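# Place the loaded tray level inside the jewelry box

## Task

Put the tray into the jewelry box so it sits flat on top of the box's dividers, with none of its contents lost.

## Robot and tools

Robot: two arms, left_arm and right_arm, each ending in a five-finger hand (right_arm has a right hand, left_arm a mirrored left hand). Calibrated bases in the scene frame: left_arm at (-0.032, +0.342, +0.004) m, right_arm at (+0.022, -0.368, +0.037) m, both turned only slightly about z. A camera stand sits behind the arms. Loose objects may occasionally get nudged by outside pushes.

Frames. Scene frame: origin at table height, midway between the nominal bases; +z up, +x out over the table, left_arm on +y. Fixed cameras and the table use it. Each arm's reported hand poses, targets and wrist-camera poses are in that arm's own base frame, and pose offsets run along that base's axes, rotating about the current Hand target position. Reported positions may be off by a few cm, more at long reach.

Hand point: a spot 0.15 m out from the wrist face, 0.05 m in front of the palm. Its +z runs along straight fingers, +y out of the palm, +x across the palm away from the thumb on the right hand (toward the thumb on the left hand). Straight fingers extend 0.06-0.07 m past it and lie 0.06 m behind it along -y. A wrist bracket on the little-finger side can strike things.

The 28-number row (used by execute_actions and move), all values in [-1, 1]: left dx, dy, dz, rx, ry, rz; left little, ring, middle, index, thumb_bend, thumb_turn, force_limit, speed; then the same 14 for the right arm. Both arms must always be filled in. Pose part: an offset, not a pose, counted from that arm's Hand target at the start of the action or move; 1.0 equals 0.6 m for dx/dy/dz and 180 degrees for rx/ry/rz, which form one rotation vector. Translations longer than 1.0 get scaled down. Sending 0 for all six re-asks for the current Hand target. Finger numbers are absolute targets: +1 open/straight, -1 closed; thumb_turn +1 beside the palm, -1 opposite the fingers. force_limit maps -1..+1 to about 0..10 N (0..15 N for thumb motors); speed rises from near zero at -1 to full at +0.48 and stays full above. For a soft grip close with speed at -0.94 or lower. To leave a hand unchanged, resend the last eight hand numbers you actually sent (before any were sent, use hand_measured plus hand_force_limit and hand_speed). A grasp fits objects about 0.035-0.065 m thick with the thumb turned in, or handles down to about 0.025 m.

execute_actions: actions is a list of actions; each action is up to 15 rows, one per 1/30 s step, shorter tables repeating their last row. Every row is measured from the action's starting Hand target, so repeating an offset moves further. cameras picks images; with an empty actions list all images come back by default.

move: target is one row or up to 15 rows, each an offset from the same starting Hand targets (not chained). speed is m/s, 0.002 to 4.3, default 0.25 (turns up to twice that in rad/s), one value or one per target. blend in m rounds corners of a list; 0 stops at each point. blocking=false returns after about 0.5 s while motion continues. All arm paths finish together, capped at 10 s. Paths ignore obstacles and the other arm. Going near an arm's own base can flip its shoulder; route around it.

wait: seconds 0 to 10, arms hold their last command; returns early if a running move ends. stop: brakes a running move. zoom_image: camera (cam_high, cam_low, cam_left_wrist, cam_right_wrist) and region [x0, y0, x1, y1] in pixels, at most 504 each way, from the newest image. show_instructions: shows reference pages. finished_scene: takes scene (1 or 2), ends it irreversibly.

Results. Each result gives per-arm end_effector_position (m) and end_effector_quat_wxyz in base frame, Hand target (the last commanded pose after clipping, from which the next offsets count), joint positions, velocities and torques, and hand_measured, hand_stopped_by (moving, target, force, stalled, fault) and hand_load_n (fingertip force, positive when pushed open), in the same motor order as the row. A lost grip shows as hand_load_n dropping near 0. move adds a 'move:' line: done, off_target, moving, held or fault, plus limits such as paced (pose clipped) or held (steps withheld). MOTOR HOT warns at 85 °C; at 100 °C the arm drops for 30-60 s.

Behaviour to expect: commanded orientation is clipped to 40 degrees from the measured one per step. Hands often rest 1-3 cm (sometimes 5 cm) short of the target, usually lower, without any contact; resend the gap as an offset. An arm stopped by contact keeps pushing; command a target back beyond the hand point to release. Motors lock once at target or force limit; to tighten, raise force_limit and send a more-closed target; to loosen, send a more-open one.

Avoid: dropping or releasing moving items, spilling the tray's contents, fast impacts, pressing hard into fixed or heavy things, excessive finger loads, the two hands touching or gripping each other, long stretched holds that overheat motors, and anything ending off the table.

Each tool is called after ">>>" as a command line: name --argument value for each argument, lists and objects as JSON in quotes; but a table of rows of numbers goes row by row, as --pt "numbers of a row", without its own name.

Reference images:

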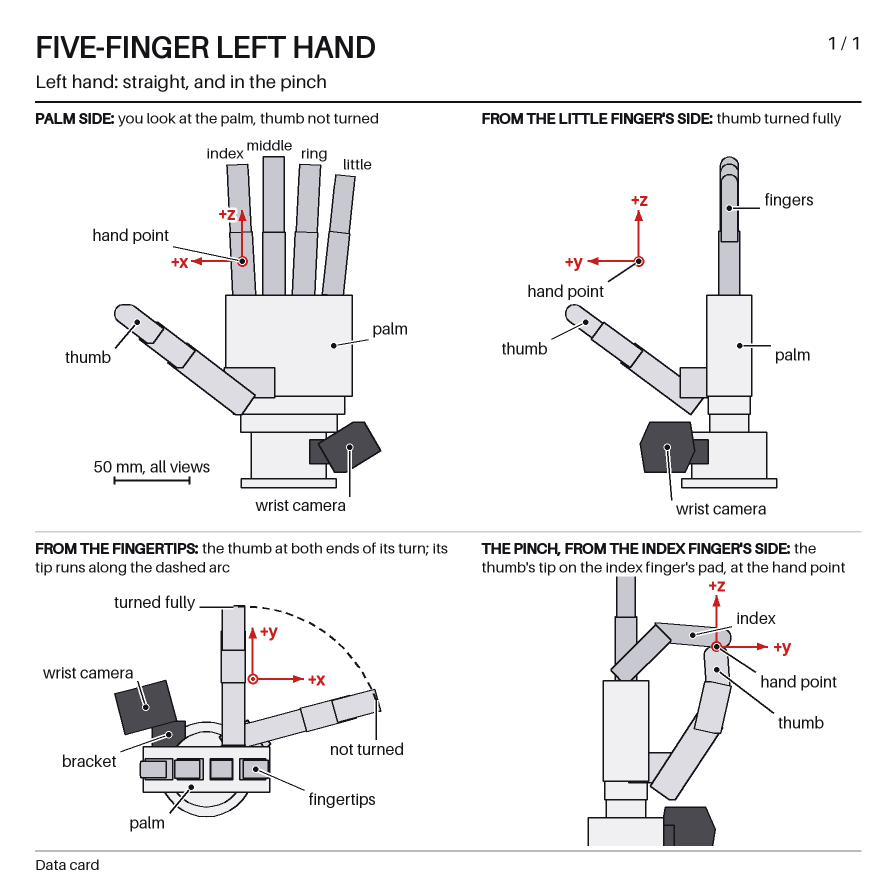

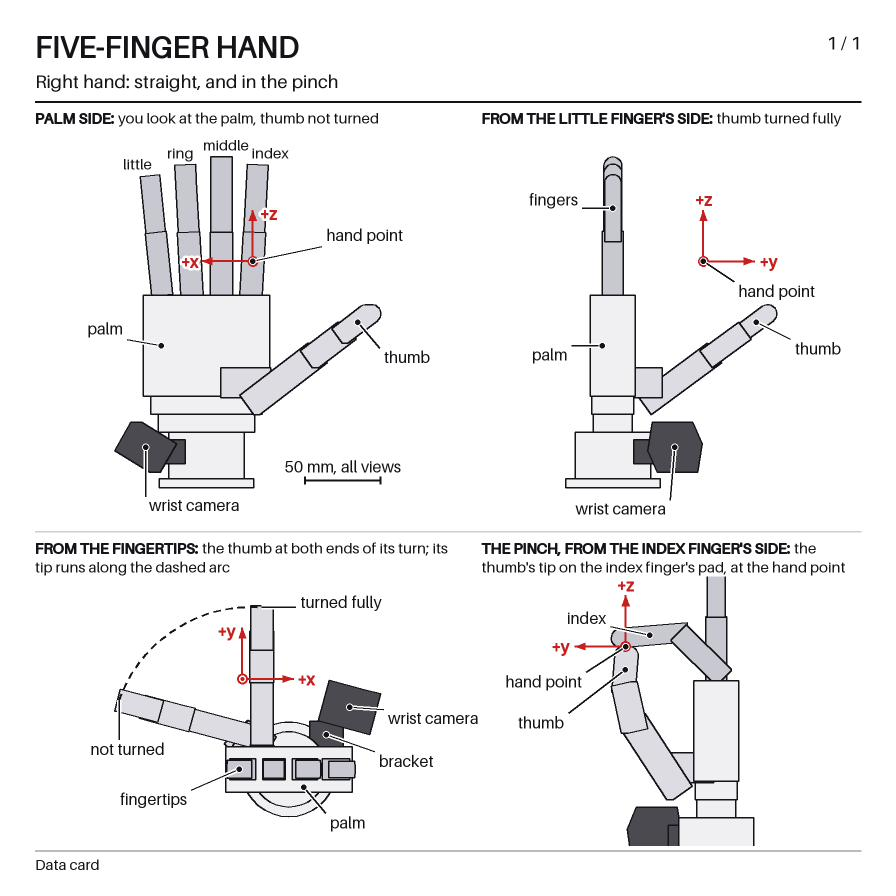

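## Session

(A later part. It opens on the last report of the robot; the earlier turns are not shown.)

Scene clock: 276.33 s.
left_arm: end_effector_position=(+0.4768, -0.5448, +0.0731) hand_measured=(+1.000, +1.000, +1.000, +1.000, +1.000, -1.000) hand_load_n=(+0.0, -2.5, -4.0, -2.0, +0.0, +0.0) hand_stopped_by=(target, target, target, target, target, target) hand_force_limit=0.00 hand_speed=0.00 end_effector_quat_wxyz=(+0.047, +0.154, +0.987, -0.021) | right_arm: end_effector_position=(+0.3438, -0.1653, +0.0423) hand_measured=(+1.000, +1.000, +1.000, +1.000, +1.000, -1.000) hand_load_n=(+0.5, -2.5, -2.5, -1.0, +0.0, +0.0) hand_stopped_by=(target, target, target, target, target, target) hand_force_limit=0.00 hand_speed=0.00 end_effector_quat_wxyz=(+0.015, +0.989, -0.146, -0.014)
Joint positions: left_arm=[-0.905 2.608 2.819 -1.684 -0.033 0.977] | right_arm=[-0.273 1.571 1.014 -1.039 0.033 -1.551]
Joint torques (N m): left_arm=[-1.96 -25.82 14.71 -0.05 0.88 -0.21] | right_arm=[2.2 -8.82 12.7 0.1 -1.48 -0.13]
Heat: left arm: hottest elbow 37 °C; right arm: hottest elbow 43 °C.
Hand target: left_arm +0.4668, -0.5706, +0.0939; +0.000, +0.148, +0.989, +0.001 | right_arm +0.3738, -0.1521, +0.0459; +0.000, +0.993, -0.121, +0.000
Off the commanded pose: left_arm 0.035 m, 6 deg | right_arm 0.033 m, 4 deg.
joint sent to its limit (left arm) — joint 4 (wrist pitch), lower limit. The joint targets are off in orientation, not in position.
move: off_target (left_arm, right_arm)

>>> move --target '[0.002,0.006,0,0,0,0.04, 1,1,1,1,1,-1,0,0, 0.05,-0.01,0,0,0,0.03, 1,1,1,1,1,-1,0,0]' --speed 0.05 --cameras '["cam_low", "cam_left_wrist","cam_right_wrist"]'

Scene clock: 280.33 s.
left_arm: end_effector_position=(+0.4756, -0.5431, +0.0722) hand_measured=(+1.000, +1.000, +1.000, +1.000, +1.000, -1.000) hand_load_n=(+0.0, +0.0, -4.0, -4.5, +0.0, +0.5) hand_stopped_by=(target, target, target, target, target, target) hand_force_limit=0.00 hand_speed=0.00 end_effector_quat_wxyz=(+0.047, +0.097, +0.994, -0.025) | right_arm: end_effector_position=(+0.3764, -0.1736, +0.0424) hand_measured=(+1.000, +1.000, +1.000, +1.000, +1.000, -1.000) hand_load_n=(+0.0, -2.0, -2.0, -1.0, +0.0, +0.0) hand_stopped_by=(target, target, target, target, target, target) hand_force_limit=0.00 hand_speed=0.00 end_effector_quat_wxyz=(+0.015, +0.995, -0.098, -0.012)
Joint positions: left_arm=[-0.896 2.613 2.828 -1.684 -0.033 0.871] | right_arm=[-0.265 1.632 1.091 -1.048 0.033 -1.64]
Joint torques (N m): left_arm=[-1.55 -25.93 14.82 -0.05 0.9 -0.29] | right_arm=[2.37 -9.7 12.55 -0.09 -1.47 -0.11]
Heat: left arm: hottest elbow 37 °C; right arm: hottest elbow 43 °C.
Hand target: left_arm +0.4681, -0.5669, +0.0938; +0.000, +0.085, +0.996, +0.001 | right_arm +0.4038, -0.1581, +0.0460; +0.000, +0.997, -0.074, +0.000
Off the commanded pose: left_arm 0.033 m, 6 deg | right_arm 0.032 m, 3 deg.
joint sent to its limit (left arm) — joint 4 (wrist pitch), lower limit. The joint targets are off in orientation, not in position.
move: off_target (left_arm, right_arm)
camera_calibration:
cam_left_wrist: T_world_to_cam=[[-0.448209, -0.891015, 0.0721144, -0.280893], [-0.838732, 0.447071, 0.310895, 0.635669], [-0.309252, 0.078861, -0.947705, 0.37657], [0, 0, 0, 1]] pos_world=[0.523713, -0.564166, 0.179507]
cam_right_wrist: T_world_to_cam=[[0.114149, -0.993178, 0.0238375, -0.219752], [-0.905916, -0.0942107, 0.412843, 0.326627], [-0.407781, -0.0687203, -0.91049, 0.28938], [0, 0, 0, 1]] pos_world=[0.438985, -0.167595, 0.13387]
Images, in order (width x height): cam_low 672x504, cam_left_wrist 672x504, cam_right_wrist 672x504.

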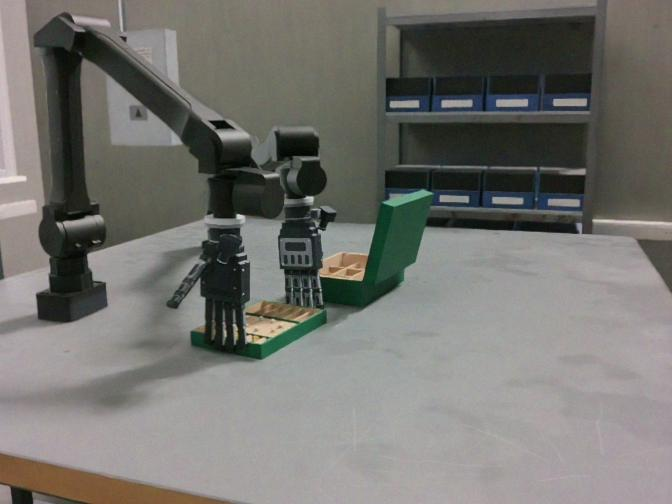

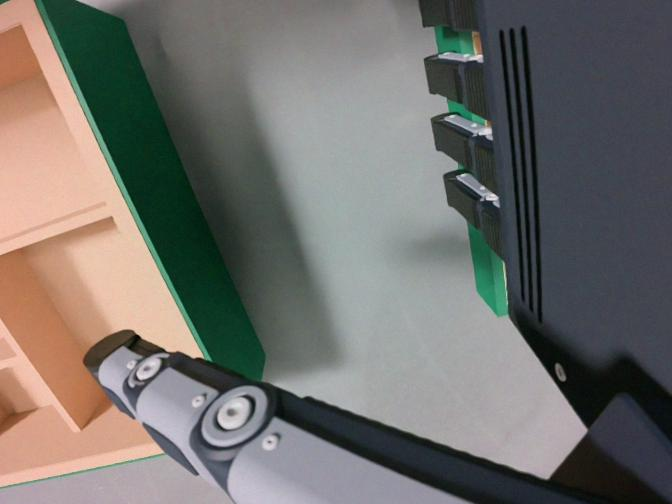

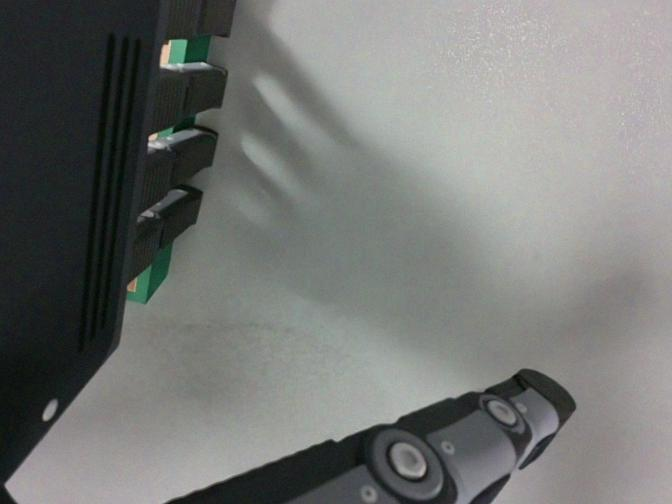

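>>> move --target '[0.0155,0.0819,0,0,0,-0.012, 1,1,1,1,1,-1,0,0, 0.0165,0.0869,0,0,0,0.0, 1,1,1,1,1,-1,0,0]' --speed 0.05

Scene clock: 284.53 s.
left_arm: end_effector_position=(+0.4925, -0.5023, +0.0737) hand_measured=(+1.000, +1.000, +1.000, +1.000, +1.000, -1.000) hand_load_n=(+0.0, +0.0, -2.5, -5.5, +0.0, +0.0) hand_stopped_by=(target, target, target, target, target, target) hand_force_limit=0.00 hand_speed=0.00 end_effector_quat_wxyz=(+0.025, +0.099, +0.995, -0.004) | right_arm: end_effector_position=(+0.3892, -0.1288, +0.0425) hand_measured=(+1.000, +1.000, +1.000, +1.000, +1.000, -1.000) hand_load_n=(-1.5, -4.5, -2.0, +0.0, +0.0, +0.0) hand_stopped_by=(target, target, target, target, target, target) hand_force_limit=0.00 hand_speed=0.00 end_effector_quat_wxyz=(+0.017, +0.995, -0.093, -0.010)
Joint positions: left_arm=[-0.845 2.554 2.71 -1.684 -0.029 0.926] | right_arm=[-0.157 1.635 1.096 -1.048 0.034 -1.541]
Joint torques (N m): left_arm=[-1.79 -28.4 8.55 -0.13 0.9 -0.13] | right_arm=[2.84 -10.17 12.38 -0.02 -1.56 0.08]
Heat: left arm: hottest elbow 36 °C; right arm: hottest elbow 44 °C.
Hand target: left_arm +0.4773, -0.5178, +0.0938; +0.000, +0.104, +0.995, +0.001 | right_arm +0.4138, -0.1059, +0.0461; +0.000, +0.997, -0.074, +0.000
Off the commanded pose: left_arm 0.029 m, 3 deg | right_arm 0.034 m, 3 deg.
joint sent to its limit (left arm) — joint 4 (wrist pitch), lower limit. The joint targets are off in orientation, not in position.
move: off_target (left_arm, right_arm)

>>> move --target '[0.0124,0.0655,0,0,0,-0.012, 1,1,1,1,1,-1,0,0, 0.0126,0.0655,0,0,0,-0.02, 1,1,1,1,1,-1,0,0]' --speed 0.05 --cameras '["cam_low", "cam_left_wrist","cam_right_wrist"]'

Scene clock: 295.77 s.
left_arm: end_effector_position=(+0.4997, -0.4634, +0.0759) hand_measured=(+1.000, +1.000, +1.000, +1.000, +1.000, -1.000) hand_load_n=(+0.0, -2.5, -2.0, -1.5, +0.0, +0.0) hand_stopped_by=(target, target, target, target, target, target) hand_force_limit=0.00 hand_speed=0.00 end_effector_quat_wxyz=(+0.001, +0.106, +0.994, +0.016) | right_arm: end_effector_position=(+0.3943, -0.0873, +0.0421) hand_measured=(+1.000, +1.000, +1.000, +1.000, +1.000, -1.000) hand_load_n=(+0.0, +0.0, -1.5, -4.0, +0.0, +0.0) hand_stopped_by=(target, target, target, target, target, target) hand_force_limit=0.00 hand_speed=0.00 end_effector_quat_wxyz=(+0.016, +0.994, -0.107, -0.016)
Joint positions: left_arm=[-0.803 2.491 2.586 -1.684 -0.027 0.981] | right_arm=[-0.065 1.65 1.112 -1.067 0.031 -1.421]
Joint torques (N m): left_arm=[-1.9 -27.87 8.1 -0.21 0.95 0.06] | right_arm=[1.85 -9.7 13.18 0.38 -1.44 0.33]
Heat: left arm: hottest shoulder 34 °C; right arm: hottest elbow 45 °C.
Hand target: left_arm +0.4849, -0.4784, +0.0940; +0.000, +0.122, +0.992, +0.001 | right_arm +0.4214, -0.0666, +0.0461; +0.000, +0.994, -0.105, +0.000
Off the commanded pose: left_arm 0.028 m, 3 deg | right_arm 0.034 m, 3 deg.
joint sent to its limit (left arm) — joint 4 (wrist pitch), lower limit. The joint targets still meet the commanded pose.
move: off_target (left_arm, right_arm)
camera_calibration:
cam_left_wrist: T_world_to_cam=[[-0.459009, -0.887987, 0.0281056, -0.189198], [-0.801229, 0.427416, 0.418745, 0.58304], [-0.383853, 0.169689, -0.907669, 0.45748], [0, 0, 0, 1]] pos_world=[0.55591, -0.494835, 0.176412]
cam_right_wrist: T_world_to_cam=[[0.0955527, -0.995107, 0.0251272, -0.129037], [-0.903617, -0.0761238, 0.421524, 0.351295], [-0.417548, -0.0629831, -0.906469, 0.306496], [0, 0, 0, 1]] pos_world=[0.457743, -0.0823594, 0.132993]
Images, in order (width x height): cam_low 672x504, cam_left_wrist 672x504, cam_right_wrist 672x504.

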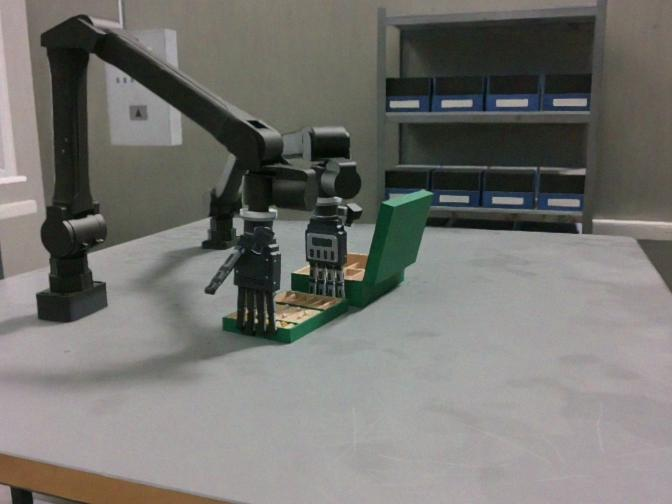

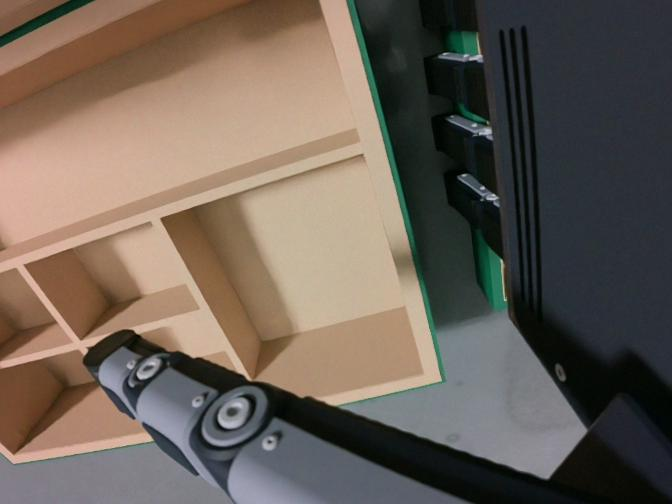

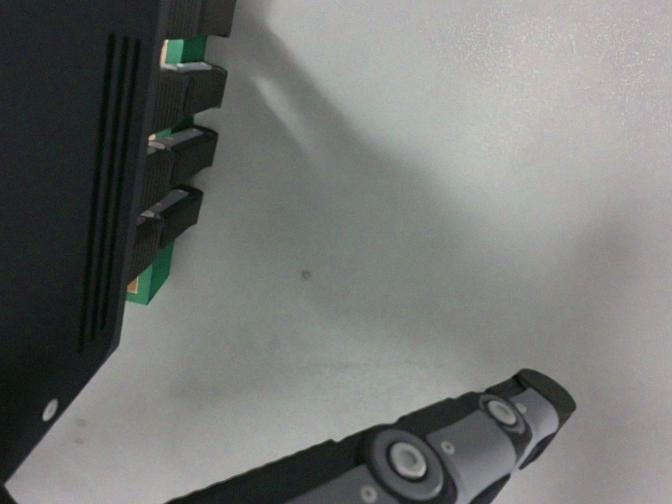

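>>> zoom_image --camera "cam_left_wrist" --region '[380, 180, 560, 400]'

Scaled by 2.291 from the camera's 672x504 image, which has a finer 960x720 frame.

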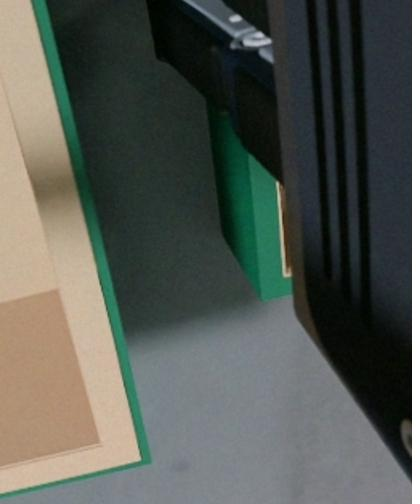

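>>> move --target '[-0.002,-0.013,0,0,0,0, 1,1,1,1,1,-1,0,0, 0.002,0.013,0.01,0,0,0.012, 1,1,1,1,1,-1,0,0]' --speed 0.05

Scene clock: 301.70 s.
left_arm: end_effector_position=(+0.5003, -0.4630, +0.0760) hand_measured=(+1.000, +1.000, +1.000, +1.000, +1.000, -1.000) hand_load_n=(+0.0, -1.0, -3.0, -4.0, +0.0, +0.0) hand_stopped_by=(target, target, target, target, target, target) hand_force_limit=0.00 hand_speed=0.00 end_effector_quat_wxyz=(+0.002, +0.109, +0.994, +0.017) | right_arm: end_effector_position=(+0.3929, -0.0852, +0.0426) hand_measured=(+1.000, +1.000, +1.000, +1.000, +1.000, -1.000) hand_load_n=(+0.0, -4.0, -3.5, -0.5, +0.0, +0.5) hand_stopped_by=(target, target, target, target, target, target) hand_force_limit=0.00 hand_speed=0.00 end_effector_quat_wxyz=(+0.018, +0.994, -0.104, -0.020)
Joint positions: left_arm=[-0.803 2.491 2.586 -1.684 -0.029 0.986] | right_arm=[-0.059 1.65 1.112 -1.074 0.034 -1.421]
Joint torques (N m): left_arm=[-2.67 -27.05 9.81 -0.24 1.02 -0.08] | right_arm=[3.02 -10.58 13.44 0.08 -1.6 0.14]
Heat: left arm: hottest shoulder 36 °C; right arm: hottest elbow 47 °C.
Hand target: left_arm +0.4836, -0.4864, +0.0940; +0.000, +0.123, +0.992, +0.000 | right_arm +0.4225, -0.0589, +0.0521; +0.000, +0.996, -0.086, +0.000
Off the commanded pose: left_arm 0.034 m, 2 deg | right_arm 0.041 m, 4 deg.
joint sent to its limit (left arm) — joint 4 (wrist pitch), lower limit. The joint targets still meet the commanded pose.
move: off_target (left_arm, right_arm)

>>> move --target '[0.0,0.0,0.025,0,0,-0.004, 1,1,1,1,1,-1,0,0, 0.0,0.0,0.025,0,0,-0.004, 1,1,1,1,1,-1,0,0]' --speed 0.03

Scene clock: 303.47 s.
left_arm: end_effector_position=(+0.5015, -0.4627, +0.0786) hand_measured=(+1.000, +1.000, +1.000, +1.000, +1.000, -1.000) hand_load_n=(+0.0, -1.5, -3.0, -4.0, -0.5, +0.0) hand_stopped_by=(target, target, target, target, target, target) hand_force_limit=0.00 hand_speed=0.00 end_effector_quat_wxyz=(+0.004, +0.115, +0.993, +0.017) | right_arm: end_effector_position=(+0.3914, -0.0839, +0.0507) hand_measured=(+1.000, +1.000, +1.000, +1.000, +1.000, -1.000) hand_load_n=(+0.0, -4.0, -3.0, -0.5, +0.0, +0.0) hand_stopped_by=(target, target, target, target, target, target) hand_force_limit=0.00 hand_speed=0.00 end_effector_quat_wxyz=(+0.019, +0.994, -0.108, -0.029)
Joint positions: left_arm=[-0.803 2.487 2.586 -1.684 -0.031 0.998] | right_arm=[-0.057 1.65 1.134 -1.115 0.034 -1.409]
Joint torques (N m): left_arm=[-2.78 -28.63 9.22 -0.21 1.04 -0.04] | right_arm=[2.9 -11.75 13.59 0.14 -1.62 0.11]
Heat: left arm: hottest shoulder 36 °C; right arm: hottest elbow 47 °C.
Hand target: left_arm +0.4836, -0.4863, +0.1088; +0.000, +0.129, +0.992, +0.001 | right_arm +0.4225, -0.0587, +0.0671; +0.000, +0.996, -0.092, +0.000
Off the commanded pose: left_arm 0.042 m, 2 deg | right_arm 0.043 m, 4 deg.
joint sent to its limit (left arm) — joint 4 (wrist pitch), lower limit. The joint targets still meet the commanded pose.
move: off_target (left_arm, right_arm)

>>> move --target '[0.0,0.0,0.02,0,0,0, 1,1,1,1,1,-1,0,0, 0.0,0.0,0.0,0,0,0, 1,1,1,1,1,-1,0,0]' --speed 0.03 --cameras '["cam_low"]'

>>> zoom_image --camera "cam_low" --region '[200, 160, 440, 350]'

Scene clock: 306.07 s.
left_arm: end_effector_position=(+0.5031, -0.4628, +0.0933) hand_measured=(+1.000, +1.000, +1.000, +1.000, +1.000, -1.000) hand_load_n=(+0.0, -0.5, -5.0, -5.5, +0.0, +0.0) hand_stopped_by=(target, target, target, target, target, target) hand_force_limit=0.00 hand_speed=0.00 end_effector_quat_wxyz=(+0.014, +0.118, +0.993, +0.011) | right_arm: end_effector_position=(+0.3910, -0.0837, +0.0508) hand_measured=(+1.000, +1.000, +1.000, +1.000, +1.000, -1.000) hand_load_n=(-2.0, -4.0, -2.0, +0.0, +0.0, +0.0) hand_stopped_by=(target, target, target, target, target, target) hand_force_limit=0.00 hand_speed=0.00 end_effector_quat_wxyz=(+0.019, +0.993, -0.112, -0.029)
Joint positions: left_arm=[-0.803 2.465 2.586 -1.684 -0.035 1.004] | right_arm=[-0.057 1.65 1.134 -1.115 0.035 -1.403]
Joint torques (N m): left_arm=[-2.84 -28.4 9.11 -0.2 1.12 -0.11] | right_arm=[3.08 -12.1 13.67 0.05 -1.62 0.09]
Heat: left arm: hottest shoulder 36 °C; right arm: hottest elbow 47 °C.
Hand target: left_arm +0.4835, -0.4864, +0.1209; +0.000, +0.129, +0.992, +0.000 | right_arm +0.4226, -0.0588, +0.0671; +0.000, +0.996, -0.092, +0.000
Off the commanded pose: left_arm 0.041 m, 2 deg | right_arm 0.043 m, 5 deg.
joint sent to its limit (left arm) — joint 4 (wrist pitch), lower limit. The joint targets are off in orientation, not in position.
move: off_target (left_arm, right_arm)
Images, in order (width x height): cam_low 672x504.

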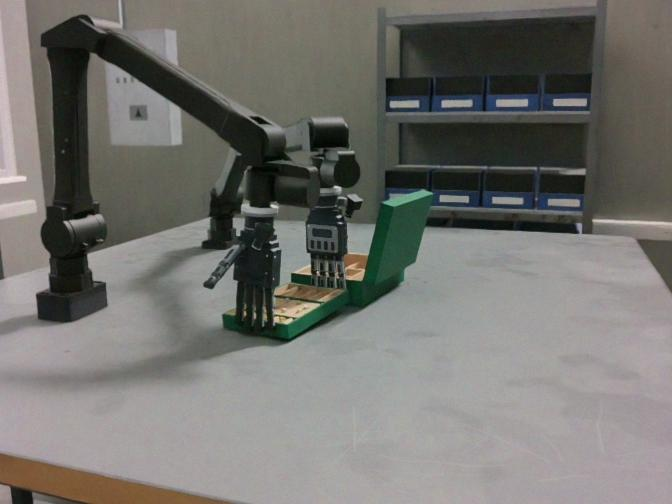

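Scaled by 2.100 from the camera's 672x504 image, which has a finer 960x720 frame.

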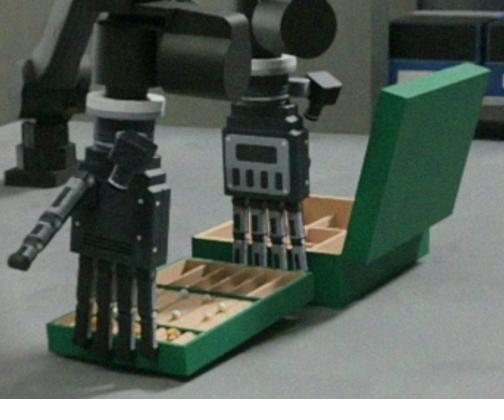

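>>> move --target '[0.0,0.003,0.0,0,0,-0.008, 1,1,1,1,1,-1,0,0, 0.0,0.0,0.02,0,0,-0.008, 1,1,1,1,1,-1,0,0]' --speed 0.03

Scene clock: 308.87 s.
left_arm: end_effector_position=(+0.5029, -0.4618, +0.0938) hand_measured=(+1.000, +1.000, +1.000, +1.000, +1.000, -1.000) hand_load_n=(+0.0, -3.0, -3.0, -3.0, +0.0, +0.0) hand_stopped_by=(target, target, target, target, target, target) hand_force_limit=0.00 hand_speed=0.00 end_effector_quat_wxyz=(+0.013, +0.124, +0.992, +0.012) | right_arm: end_effector_position=(+0.3895, -0.0826, +0.0578) hand_measured=(+1.000, +1.000, +1.000, +1.000, +1.000, -1.000) hand_load_n=(+0.0, -3.0, -2.5, -0.5, +0.0, +0.0) hand_stopped_by=(target, target, target, target, target, target) hand_force_limit=0.00 hand_speed=0.00 end_effector_quat_wxyz=(+0.020, +0.992, -0.117, -0.037)
Joint positions: left_arm=[-0.803 2.461 2.579 -1.684 -0.034 1.017] | right_arm=[-0.056 1.65 1.152 -1.149 0.035 -1.39]
Joint torques (N m): left_arm=[-2.9 -28.45 8.7 -0.18 1.11 0.04] | right_arm=[2.43 -13.04 13.91 0.23 -1.63 0.11]
Heat: left arm: hottest shoulder 36 °C; right arm: hottest elbow 47 °C.
Hand target: left_arm +0.4836, -0.4845, +0.1208; +0.000, +0.141, +0.990, +0.001 | right_arm +0.4225, -0.0589, +0.0791; +0.000, +0.994, -0.105, +0.000
Off the commanded pose: left_arm 0.040 m, 3 deg | right_arm 0.046 m, 5 deg.
joint sent to its limit (left arm) — joint 4 (wrist pitch), lower limit. The joint targets are off in orientation, not in position.
move: off_target (left_arm, right_arm)

>>> move --target '[0.0,0.0,0.01,0,0,0, 1,1,1,1,1,-1,0,0, 0.006,0.002,0.02,0,0,0, 1,1,1,1,1,-1,0,0]' --speed 0.03 --cameras '["cam_low"]'

>>> zoom_image --camera "cam_low" --region '[200, 160, 440, 350]'

Scene clock: 311.27 s.
left_arm: end_effector_position=(+0.5037, -0.4617, +0.1007) hand_measured=(+1.000, +1.000, +1.000, +1.000, +1.000, -1.000) hand_load_n=(+0.0, -3.5, -3.5, -2.5, +0.0, +0.0) hand_stopped_by=(target, target, target, target, target, target) hand_force_limit=0.00 hand_speed=0.00 end_effector_quat_wxyz=(+0.017, +0.126, +0.992, +0.009) | right_arm: end_effector_position=(+0.3908, -0.0822, +0.0668) hand_measured=(+1.000, +1.000, +1.000, +1.000, +1.000, -1.000) hand_load_n=(+0.0, -3.5, -3.0, -1.0, +0.0, +0.0) hand_stopped_by=(target, target, target, target, target, target) hand_force_limit=0.00 hand_speed=0.00 end_effector_quat_wxyz=(+0.020, +0.992, -0.119, -0.043)
Joint positions: left_arm=[-0.803 2.451 2.579 -1.684 -0.036 1.021] | right_arm=[-0.055 1.65 1.177 -1.186 0.034 -1.386]
Joint torques (N m): left_arm=[-2.84 -28.34 8.76 -0.17 1.15 -0.01] | right_arm=[2.96 -13.22 14.42 0.14 -1.63 0.17]
Heat: left arm: hottest shoulder 36 °C; right arm: hottest elbow 47 °C.
Hand target: left_arm +0.4836, -0.4846, +0.1269; +0.000, +0.141, +0.990, +0.001 | right_arm +0.4261, -0.0576, +0.0911; +0.000, +0.994, -0.105, +0.000
Off the commanded pose: left_arm 0.040 m, 3 deg | right_arm 0.049 m, 6 deg.
joint sent to its limit (left arm) — joint 4 (wrist pitch), lower limit. The joint targets are off in orientation, not in position.
move: off_target (left_arm, right_arm)
Images, in order (width x height): cam_low 672x504.

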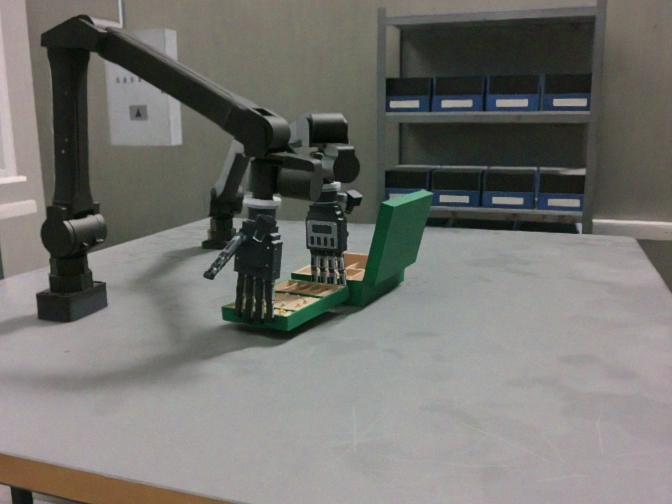

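Scaled by 2.100 from the camera's 672x504 image, which has a finer 960x720 frame.

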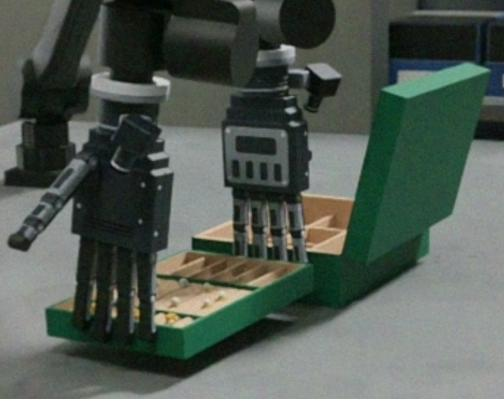

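>>> move --target '[0.0,0.0,0.033,0,0,0, 1,1,1,1,1,-1,0,0, 0.002,0.0,0.033,0,0,0, 1,1,1,1,1,-1,0,0]' --speed 0.03

Scene clock: 313.77 s.
left_arm: end_effector_position=(+0.5044, -0.4607, +0.1209) hand_measured=(+1.000, +1.000, +1.000, +1.000, +1.000, -1.000) hand_load_n=(+0.0, -3.0, -6.5, -2.0, +0.0, +0.0) hand_stopped_by=(target, target, target, target, target, target) hand_force_limit=0.00 hand_speed=0.00 end_effector_quat_wxyz=(+0.030, +0.126, +0.992, +0.002) | right_arm: end_effector_position=(+0.3935, -0.0821, +0.0802) hand_measured=(+1.000, +1.000, +1.000, +1.000, +1.000, -1.000) hand_load_n=(-0.5, -4.0, -3.0, -1.0, +0.0, +0.0) hand_stopped_by=(target, target, target, target, target, target) hand_force_limit=0.00 hand_speed=0.00 end_effector_quat_wxyz=(+0.020, +0.992, -0.119, -0.049)
Joint positions: left_arm=[-0.803 2.418 2.575 -1.684 -0.041 1.022] | right_arm=[-0.055 1.65 1.213 -1.235 0.033 -1.386]
Joint torques (N m): left_arm=[-3.02 -27.93 9.06 -0.14 1.21 0] | right_arm=[2.84 -14.39 14.32 0.09 -1.62 0.14]
Heat: left arm: hottest shoulder 36 °C; right arm: hottest elbow 47 °C.
Hand target: left_arm +0.4836, -0.4846, +0.1469; +0.000, +0.141, +0.990, +0.000 | right_arm +0.4274, -0.0575, +0.1109; +0.000, +0.994, -0.105, +0.000
Off the commanded pose: left_arm 0.041 m, 4 deg | right_arm 0.052 m, 6 deg.
joint sent to its limit (left arm) — joint 4 (wrist pitch), lower limit. The joint targets are off in orientation, not in position.
move: off_target (left_arm, right_arm)

>>> move --target '[0.0062,0.0328,0.02,0,0,0, 1,1,1,1,1,-1,0,0, 0.0063,0.0328,0.033,0,0,0, 1,1,1,1,1,-1,0,0]' --speed 0.03 --cameras '["cam_low","cam_left_wrist"]'

>>> zoom_image --camera "cam_low" --region '[200, 160, 440, 350]'

Scene clock: 317.40 s.
left_arm: end_effector_position=(+0.5072, -0.4428, +0.1337) hand_measured=(+1.000, +1.000, +1.000, +1.000, +1.000, -1.000) hand_load_n=(+0.5, -4.0, -4.5, -2.0, +0.0, +0.0) hand_stopped_by=(target, target, target, target, target, target) hand_force_limit=0.00 hand_speed=0.00 end_effector_quat_wxyz=(+0.027, +0.124, +0.992, +0.004) | right_arm: end_effector_position=(+0.3982, -0.0644, +0.0998) hand_measured=(+1.000, +1.000, +1.000, +1.000, +1.000, -1.000) hand_load_n=(+0.0, -3.5, -3.0, -1.0, +0.0, +0.0) hand_stopped_by=(target, target, target, target, target, target) hand_force_limit=0.00 hand_speed=0.00 end_effector_quat_wxyz=(+0.022, +0.992, -0.117, -0.051)
Joint positions: left_arm=[-0.782 2.373 2.525 -1.684 -0.04 1.037] | right_arm=[-0.014 1.641 1.256 -1.291 0.033 -1.348]
Joint torques (N m): left_arm=[-2.84 -27.75 8.7 -0.13 1.22 0.07] | right_arm=[2.55 -14.15 14.78 0.18 -1.62 0.17]
Heat: left arm: hottest shoulder 36 °C; right arm: hottest elbow 48 °C.
Hand target: left_arm +0.4873, -0.4650, +0.1587; +0.000, +0.141, +0.990, +0.000 | right_arm +0.4311, -0.0379, +0.1306; +0.000, +0.994, -0.105, +0.000
Off the commanded pose: left_arm 0.039 m, 4 deg | right_arm 0.052 m, 6 deg.
joint sent to its limit (left arm) — joint 4 (wrist pitch), lower limit. The joint targets are off in orientation, not in position.
move: off_target (left_arm, right_arm)
camera_calibration:
cam_left_wrist: T_world_to_cam=[[-0.491487, -0.87034, 0.0308001, -0.145182], [-0.80434, 0.467207, 0.367091, 0.582079], [-0.333884, 0.155646, -0.929675, 0.480759], [0, 0, 0, 1]] pos_world=[0.557352, -0.473138, 0.237745]
Images, in order (width x height): cam_low 672x504, cam_left_wrist 672x504.

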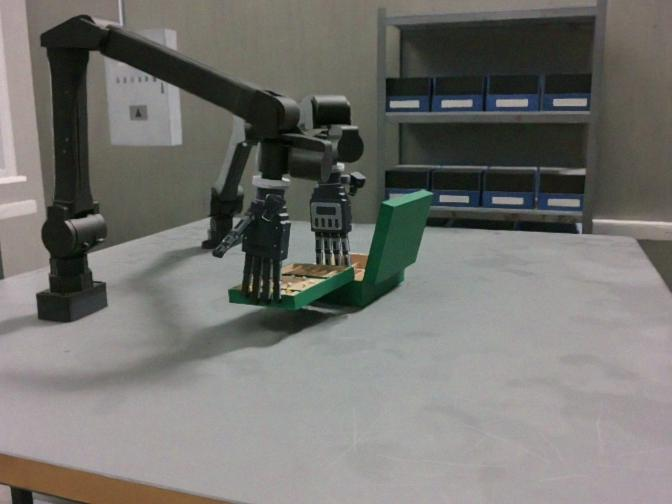

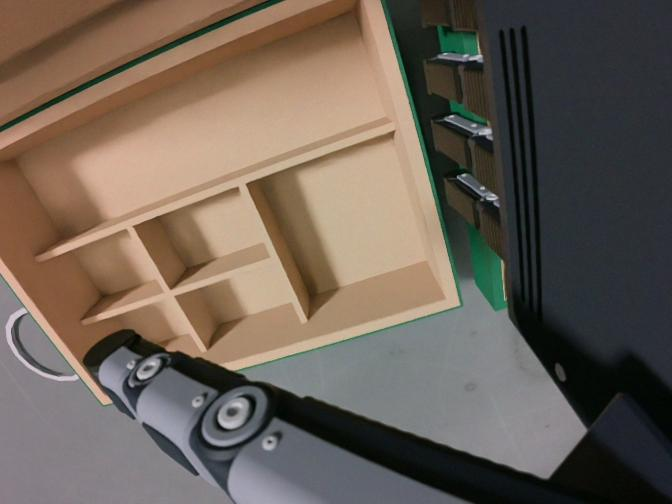

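Scaled by 2.100 from the camera's 672x504 image, which has a finer 960x720 frame.

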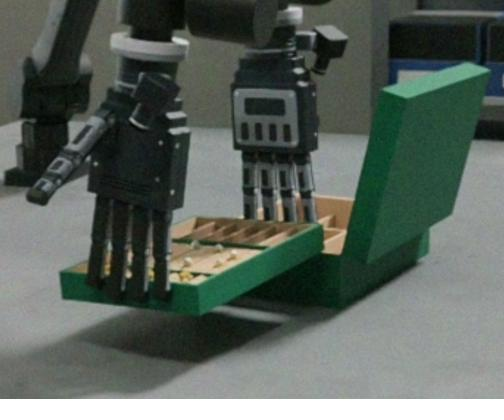

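>>> move --target '[0.0062,0.0328,0.028,0,0,-0.004, 1,1,1,1,1,-1,0,0, 0.0063,0.0328,0.025,0,0,0, 1,1,1,1,1,-1,0,0]' --speed 0.03

Scene clock: 328.00 s.
left_arm: end_effector_position=(+0.5106, -0.4233, +0.1532) hand_measured=(+1.000, +1.000, +1.000, +1.000, +1.000, -1.000) hand_load_n=(+0.0, -5.0, -5.0, +0.0, +0.0, +0.0) hand_stopped_by=(target, target, target, target, target, target) hand_force_limit=0.00 hand_speed=0.00 end_effector_quat_wxyz=(+0.029, +0.127, +0.992, +0.003) | right_arm: end_effector_position=(+0.4024, -0.0455, +0.1159) hand_measured=(+1.000, +1.000, +1.000, +1.000, +1.000, -1.000) hand_load_n=(+0.0, -3.0, -3.0, -1.5, +0.0, +0.0) hand_stopped_by=(target, target, target, target, target, target) hand_force_limit=0.00 hand_speed=0.00 end_effector_quat_wxyz=(+0.024, +0.992, -0.116, -0.050)
Joint positions: left_arm=[-0.76 2.318 2.475 -1.684 -0.04 1.066] | right_arm=[0.028 1.637 1.295 -1.336 0.032 -1.308]
Joint torques (N m): left_arm=[-2.84 -26.87 8.64 -0.14 1.2 0.1] | right_arm=[2.61 -13.74 15.41 0.23 -1.58 0.15]
Motor temperatures (°C): left_arm=[22 39 32 20 22 20] | right_arm=[22 30 47 20 27 24]
Heat: left arm: hottest shoulder 39 °C; right arm: hottest elbow 47 °C.
Hand target: left_arm +0.4910, -0.4452, +0.1755; +0.000, +0.147, +0.989, +0.000 | right_arm +0.4348, -0.0183, +0.1456; +0.000, +0.994, -0.105, +0.000
Off the commanded pose: left_arm 0.037 m, 4 deg | right_arm 0.052 m, 6 deg.
joint sent to its limit (left arm) — joint 4 (wrist pitch), lower limit. The joint targets are off in orientation, not in position.
move: off_target (left_arm, right_arm)

>>> move --target '[0.0155,0.0819,0,0,0,0.003, 1,1,1,1,1,-1,0,0, 0.0157,0.0815,0,0,0,0, 1,1,1,1,1,-1,0,0]' --speed 0.04 --cameras '["cam_low"]'

Scene clock: 333.07 s.
left_arm: end_effector_position=(+0.5174, -0.3751, +0.1543) hand_measured=(+1.000, +1.000, +1.000, +1.000, +1.000, -1.000) hand_load_n=(-1.0, -4.5, -1.5, +0.0, +0.0, +0.0) hand_stopped_by=(target, target, target, target, target, target) hand_force_limit=0.00 hand_speed=0.00 end_effector_quat_wxyz=(+0.006, +0.117, +0.993, +0.017) | right_arm: end_effector_position=(+0.4127, +0.0035, +0.1299) hand_measured=(+1.000, +1.000, +1.000, +1.000, +1.000, -1.000) hand_load_n=(+0.0, -2.0, -3.0, -2.5, +0.0, +0.0) hand_stopped_by=(target, target, target, target, target, target) hand_force_limit=0.00 hand_speed=0.00 end_effector_quat_wxyz=(+0.023, +0.993, -0.110, -0.034)
Joint positions: left_arm=[-0.7 2.257 2.362 -1.684 -0.036 1.106] | right_arm=[0.134 1.637 1.339 -1.351 0.028 -1.215]
Joint torques (N m): left_arm=[-2.78 -26.23 8.53 -0.21 1.18 0.17] | right_arm=[2.2 -11.4 15.95 0.58 -1.38 0.23]
Heat: left arm: hottest shoulder 39 °C; right arm: hottest elbow 47 °C.
Hand target: left_arm +0.5003, -0.3961, +0.1754; +0.000, +0.143, +0.990, +0.001 | right_arm +0.4442, +0.0306, +0.1456; +0.000, +0.994, -0.105, +0.000
Off the commanded pose: left_arm 0.034 m, 4 deg | right_arm 0.044 m, 5 deg.
joint sent to its limit (left arm) — joint 4 (wrist pitch), lower limit. The joint targets still meet the commanded pose.
move: off_target (left_arm, right_arm)
Images, in order (width x height): cam_low 672x504.

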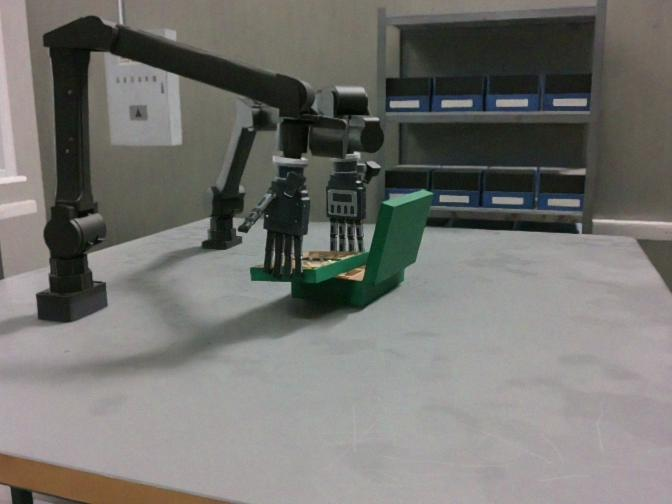

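>>> move --target '[0.0142,0.0753,0.0,0,0,0.006, 1,1,1,1,1,-1,0,0, 0.017,0.088,-0.01,0,0,-0.004, 1,1,1,1,1,-1,0,0]' --speed 0.04 --cameras '["cam_low"]'

>>> zoom_image --camera "cam_low" --region '[220, 160, 460, 350]'

Scene clock: 336.27 s.
left_arm: end_effector_position=(+0.5192, -0.3267, +0.1596) hand_measured=(+1.000, +1.000, +1.000, +1.000, +1.000, -1.000) hand_load_n=(-1.0, -5.0, -2.5, +0.5, +0.0, -0.5) hand_stopped_by=(target, target, target, target, target, target) hand_force_limit=0.00 hand_speed=0.00 end_effector_quat_wxyz=(-0.013, +0.109, +0.994, +0.028) | right_arm: end_effector_position=(+0.4236, +0.0525, +0.1236) hand_measured=(+1.000, +1.000, +1.000, +1.000, +1.000, -1.000) hand_load_n=(+0.0, +0.0, -2.5, -5.0, +0.0, +0.0) hand_stopped_by=(target, target, target, target, target, target) hand_force_limit=0.00 hand_speed=0.00 end_effector_quat_wxyz=(+0.027, +0.993, -0.112, -0.035)
Joint positions: left_arm=[-0.641 2.19 2.251 -1.684 -0.035 1.148] | right_arm=[0.232 1.695 1.395 -1.355 0.027 -1.114]
Joint torques (N m): left_arm=[-2.67 -25.17 8.32 0.55 1.24 0.15] | right_arm=[1.61 -11.69 16.29 0.76 -1.33 0.37]
Heat: left arm: hottest shoulder 39 °C; right arm: hottest elbow 47 °C.
Hand target: left_arm +0.5089, -0.3508, +0.1754; +0.000, +0.133, +0.991, +0.001 | right_arm +0.4546, +0.0834, +0.1396; +0.000, +0.994, -0.111, +0.000
Off the commanded pose: left_arm 0.031 m, 4 deg | right_arm 0.046 m, 5 deg.
move: off_target (left_arm, right_arm)
Images, in order (width x height): cam_low 672x504.

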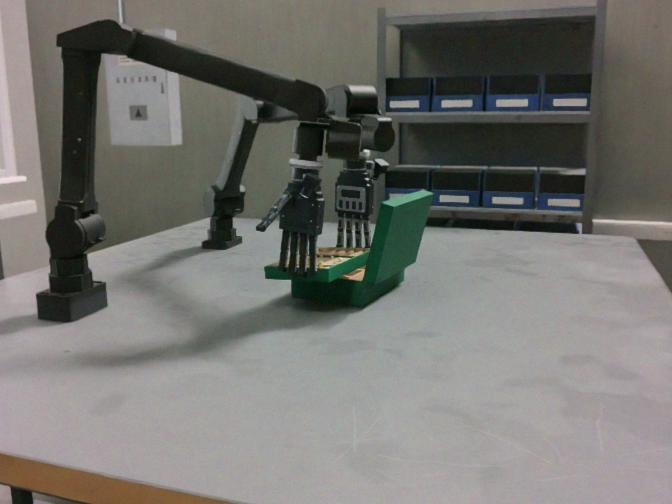

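Scaled by 2.100 from the camera's 672x504 image, which has a finer 960x720 frame.

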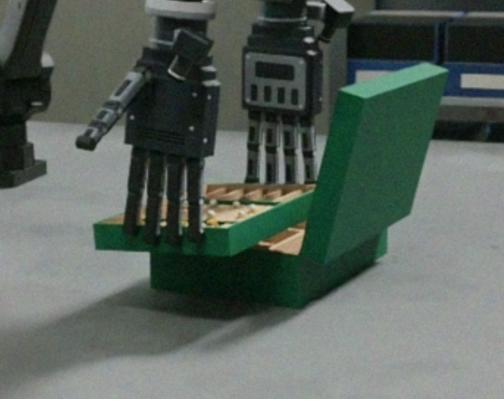

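>>> move --target '[0.0343,0.0715,0.0,0,0,0.004, 1,1,1,1,1,-1,0,0, 0.0103,0.0897,0,0,0,0.006, 1,1,1,1,1,-1,0,0]' --speed 0.04

Scene clock: 341.10 s.
left_arm: end_effector_position=(+0.5369, -0.2819, +0.1588) hand_measured=(+1.000, +1.000, +1.000, +1.000, +1.000, -1.000) hand_load_n=(+0.0, -2.5, -4.5, -2.5, +0.0, +0.0) hand_stopped_by=(target, target, target, target, target, target) hand_force_limit=0.00 hand_speed=0.00 end_effector_quat_wxyz=(-0.020, +0.111, +0.993, +0.029) | right_arm: end_effector_position=(+0.4346, +0.1006, +0.1249) hand_measured=(+1.000, +1.000, +1.000, +1.000, +1.000, -1.000) hand_load_n=(+0.0, -3.0, -3.0, -1.5, +0.0, +0.0) hand_stopped_by=(target, target, target, target, target, target) hand_force_limit=0.00 hand_speed=0.00 end_effector_quat_wxyz=(+0.028, +0.993, -0.113, -0.031)
Joint positions: left_arm=[-0.57 2.158 2.194 -1.667 -0.035 1.222] | right_arm=[0.319 1.748 1.471 -1.373 0.026 -1.024]
Joint torques (N m): left_arm=[-2.61 -24.88 8.5 0.79 1.26 -0.04] | right_arm=[2.49 -12.45 16.55 0.54 -1.26 0.16]
Heat: left arm: hottest shoulder 39 °C; right arm: hottest elbow 49 °C.
Hand target: left_arm +0.5294, -0.3081, +0.1756; +0.000, +0.127, +0.992, +0.000 | right_arm +0.4607, +0.1373, +0.1397; +0.000, +0.995, -0.102, +0.000
Off the commanded pose: left_arm 0.032 m, 4 deg | right_arm 0.047 m, 5 deg.
move: off_target (left_arm, right_arm)

>>> move --target '[0.019,0.0733,-0.005,0,0,0.002, 1,1,1,1,1,-1,0,0, 0.0142,0.0737,-0.005,0,0,0.0, 1,1,1,1,1,-1,0,0]' --speed 0.04 --cameras '["all"]'

>>> zoom_image --camera "cam_low" --region '[240, 160, 460, 350]'

>>> zoom_image --camera "cam_high" --region '[240, 120, 420, 300]'

Scene clock: 344.70 s.
left_arm: end_effector_position=(+0.5467, -0.2392, +0.1572) hand_measured=(+1.000, +1.000, +1.000, +1.000, +1.000, -1.000) hand_load_n=(+0.0, -2.0, -4.0, -2.5, +0.0, -0.5) hand_stopped_by=(target, target, target, target, target, target) hand_force_limit=0.00 hand_speed=0.00 end_effector_quat_wxyz=(-0.019, +0.108, +0.994, +0.027) | right_arm: end_effector_position=(+0.4458, +0.1432, +0.1218) hand_measured=(+1.000, +1.000, +1.000, +1.000, +1.000, -1.000) hand_load_n=(+0.0, -2.5, -3.0, -2.0, +0.0, +0.0) hand_stopped_by=(target, target, target, target, target, target) hand_force_limit=0.00 hand_speed=0.00 end_effector_quat_wxyz=(+0.031, +0.993, -0.112, -0.030)
Joint positions: left_arm=[-0.505 2.107 2.105 -1.624 -0.035 1.282] | right_arm=[0.389 1.815 1.555 -1.392 0.026 -0.956]
Joint torques (N m): left_arm=[-2.43 -24.29 8.53 0.73 1.25 0.02] | right_arm=[2.14 -13.68 16.34 0.64 -1.26 0.24]
Heat: left arm: hottest shoulder 39 °C; right arm: hottest elbow 50 °C.
Hand target: left_arm +0.5408, -0.2640, +0.1727; +0.000, +0.124, +0.992, +0.000 | right_arm +0.4692, +0.1815, +0.1366; +0.000, +0.995, -0.102, -0.001
Off the commanded pose: left_arm 0.030 m, 4 deg | right_arm 0.047 m, 5 deg.
move: off_target (left_arm, right_arm)
camera_calibration:
cam_left_wrist: T_world_to_cam=[[-0.460744, -0.887229, 0.0232502, 0.0310775], [-0.783073, 0.418706, 0.459871, 0.472359], [-0.417746, 0.193676, -0.887681, 0.53245], [0, 0, 0, 1]] pos_world=[0.60664, -0.27333, 0.254699]
cam_right_wrist: T_world_to_cam=[[0.0873849, -0.994997, 0.0484236, 0.0941675], [-0.891335, -0.0563891, 0.449825, 0.370071], [-0.444844, -0.0824696, -0.891803, 0.428009], [0, 0, 0, 1]] pos_world=[0.512025, 0.149862, 0.210672]

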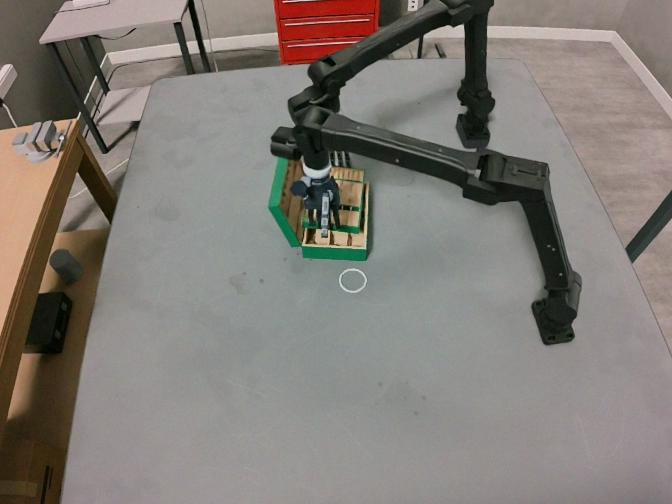

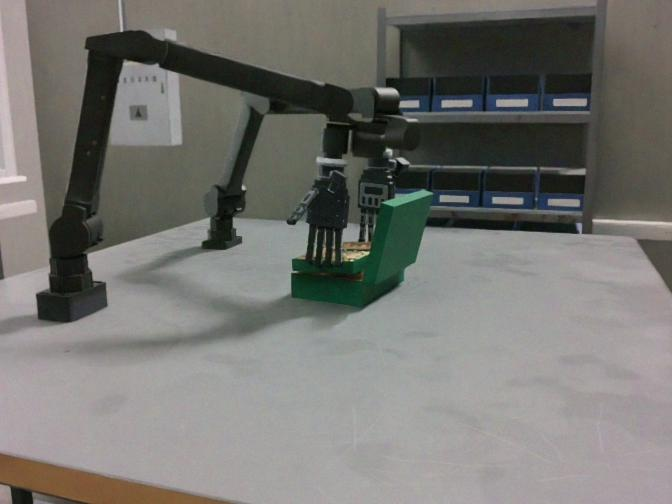

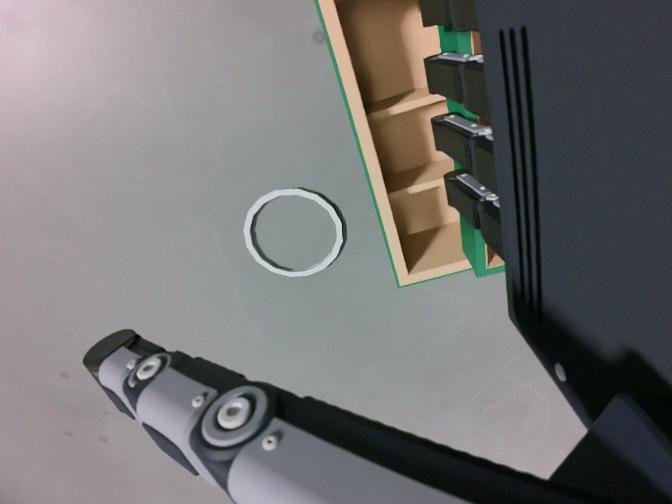

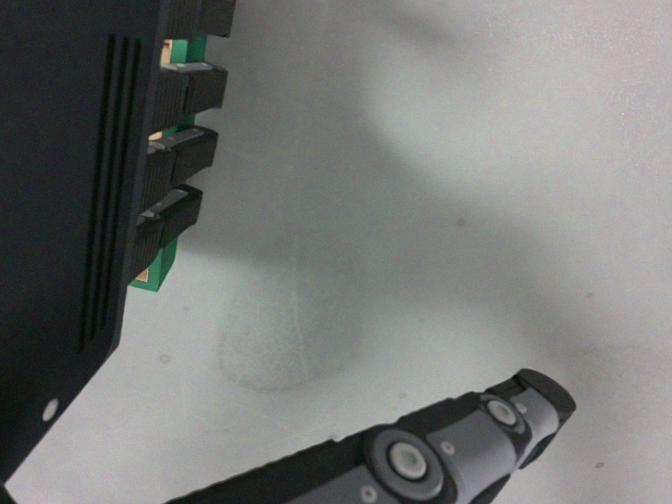

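Scaled by 2.291 from the camera's 672x504 image, which has a finer 960x720 frame.

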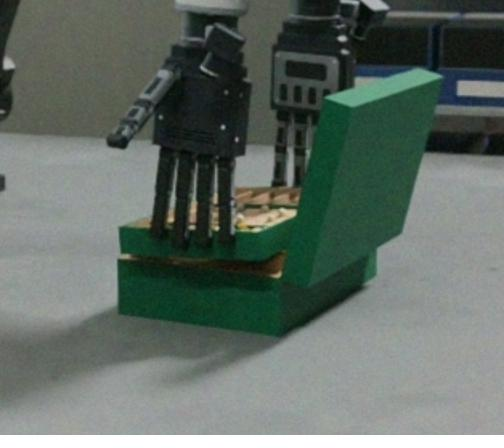

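Scaled by 2.800 from the camera's 672x504 image, which has a finer 960x720 frame.

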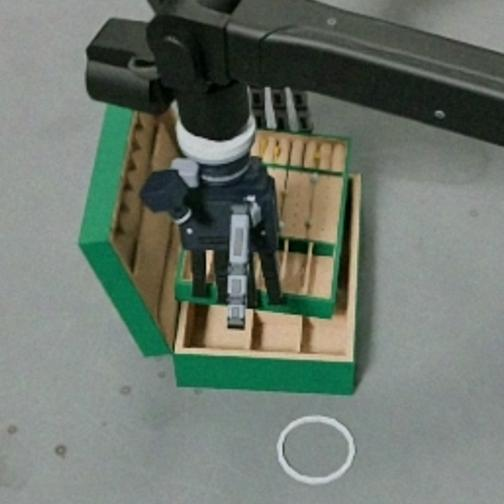

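>>> zoom_image --camera "cam_left_wrist" --region '[300, 0, 520, 300]'

>>> zoom_image --camera "cam_right_wrist" --region '[100, 0, 260, 320]'

Scaled by 1.680 from the camera's 672x504 image, which has a finer 960x720 frame.

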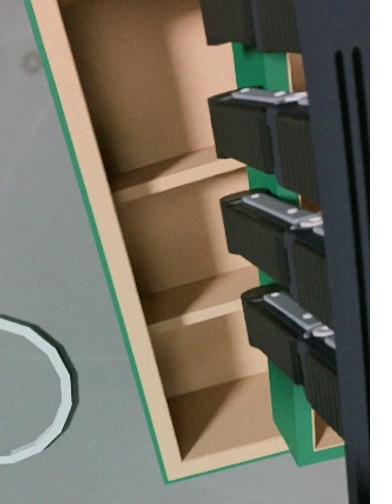

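Scaled by 1.575 from the camera's 672x504 image, which has a finer 960x720 frame.

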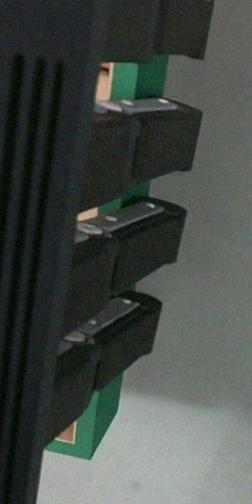

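>>> move --target '[-0.033,0.045,0,0,0,0.012, 1,1,1,1,1,-1,0,0, -0.025,0.040,0,0,0,0.012, 1,1,1,1,1,-1,0,0]' --speed 0.04

Scene clock: 353.47 s.
left_arm: end_effector_position=(+0.5268, -0.2127, +0.1596) hand_measured=(+1.000, +1.000, +1.000, +1.000, +1.000, -1.000) hand_load_n=(+0.0, -4.0, -4.0, -1.5, +0.0, -0.5) hand_stopped_by=(target, target, target, target, target, target) hand_force_limit=0.00 hand_speed=0.00 end_effector_quat_wxyz=(-0.018, +0.096, +0.995, +0.026) | right_arm: end_effector_position=(+0.4361, +0.1674, +0.1221) hand_measured=(+1.000, +1.000, +1.000, +1.000, +1.000, -1.000) hand_load_n=(-0.5, -3.5, -3.0, -1.0, -0.5, -0.5) hand_stopped_by=(target, target, target, target, target, target) hand_force_limit=0.00 hand_speed=0.00 end_effector_quat_wxyz=(+0.032, +0.995, -0.095, -0.029)
Joint positions: left_arm=[-0.481 2.011 1.957 -1.569 -0.035 1.282] | right_arm=[0.443 1.815 1.555 -1.394 0.026 -0.936]
Joint torques (N m): left_arm=[-2.37 -22.83 8.46 0.61 1.26 -0.14] | right_arm=[2.32 -14.15 15.16 0.9 -1.27 0.17]
Motor temperatures (°C): left_arm=[22 39 30 20 23 20] | right_arm=[22 30 53 20 27 24]
Heat: left arm: hottest shoulder 39 °C; right arm: hottest elbow 53 °C.
Hand target: left_arm +0.5210, -0.2369, +0.1726; +0.000, +0.105, +0.994, +0.000 | right_arm +0.4542, +0.2054, +0.1366; +0.000, +0.997, -0.083, -0.001
Off the commanded pose: left_arm 0.028 m, 4 deg | right_arm 0.045 m, 5 deg.
move: off_target (left_arm, right_arm)


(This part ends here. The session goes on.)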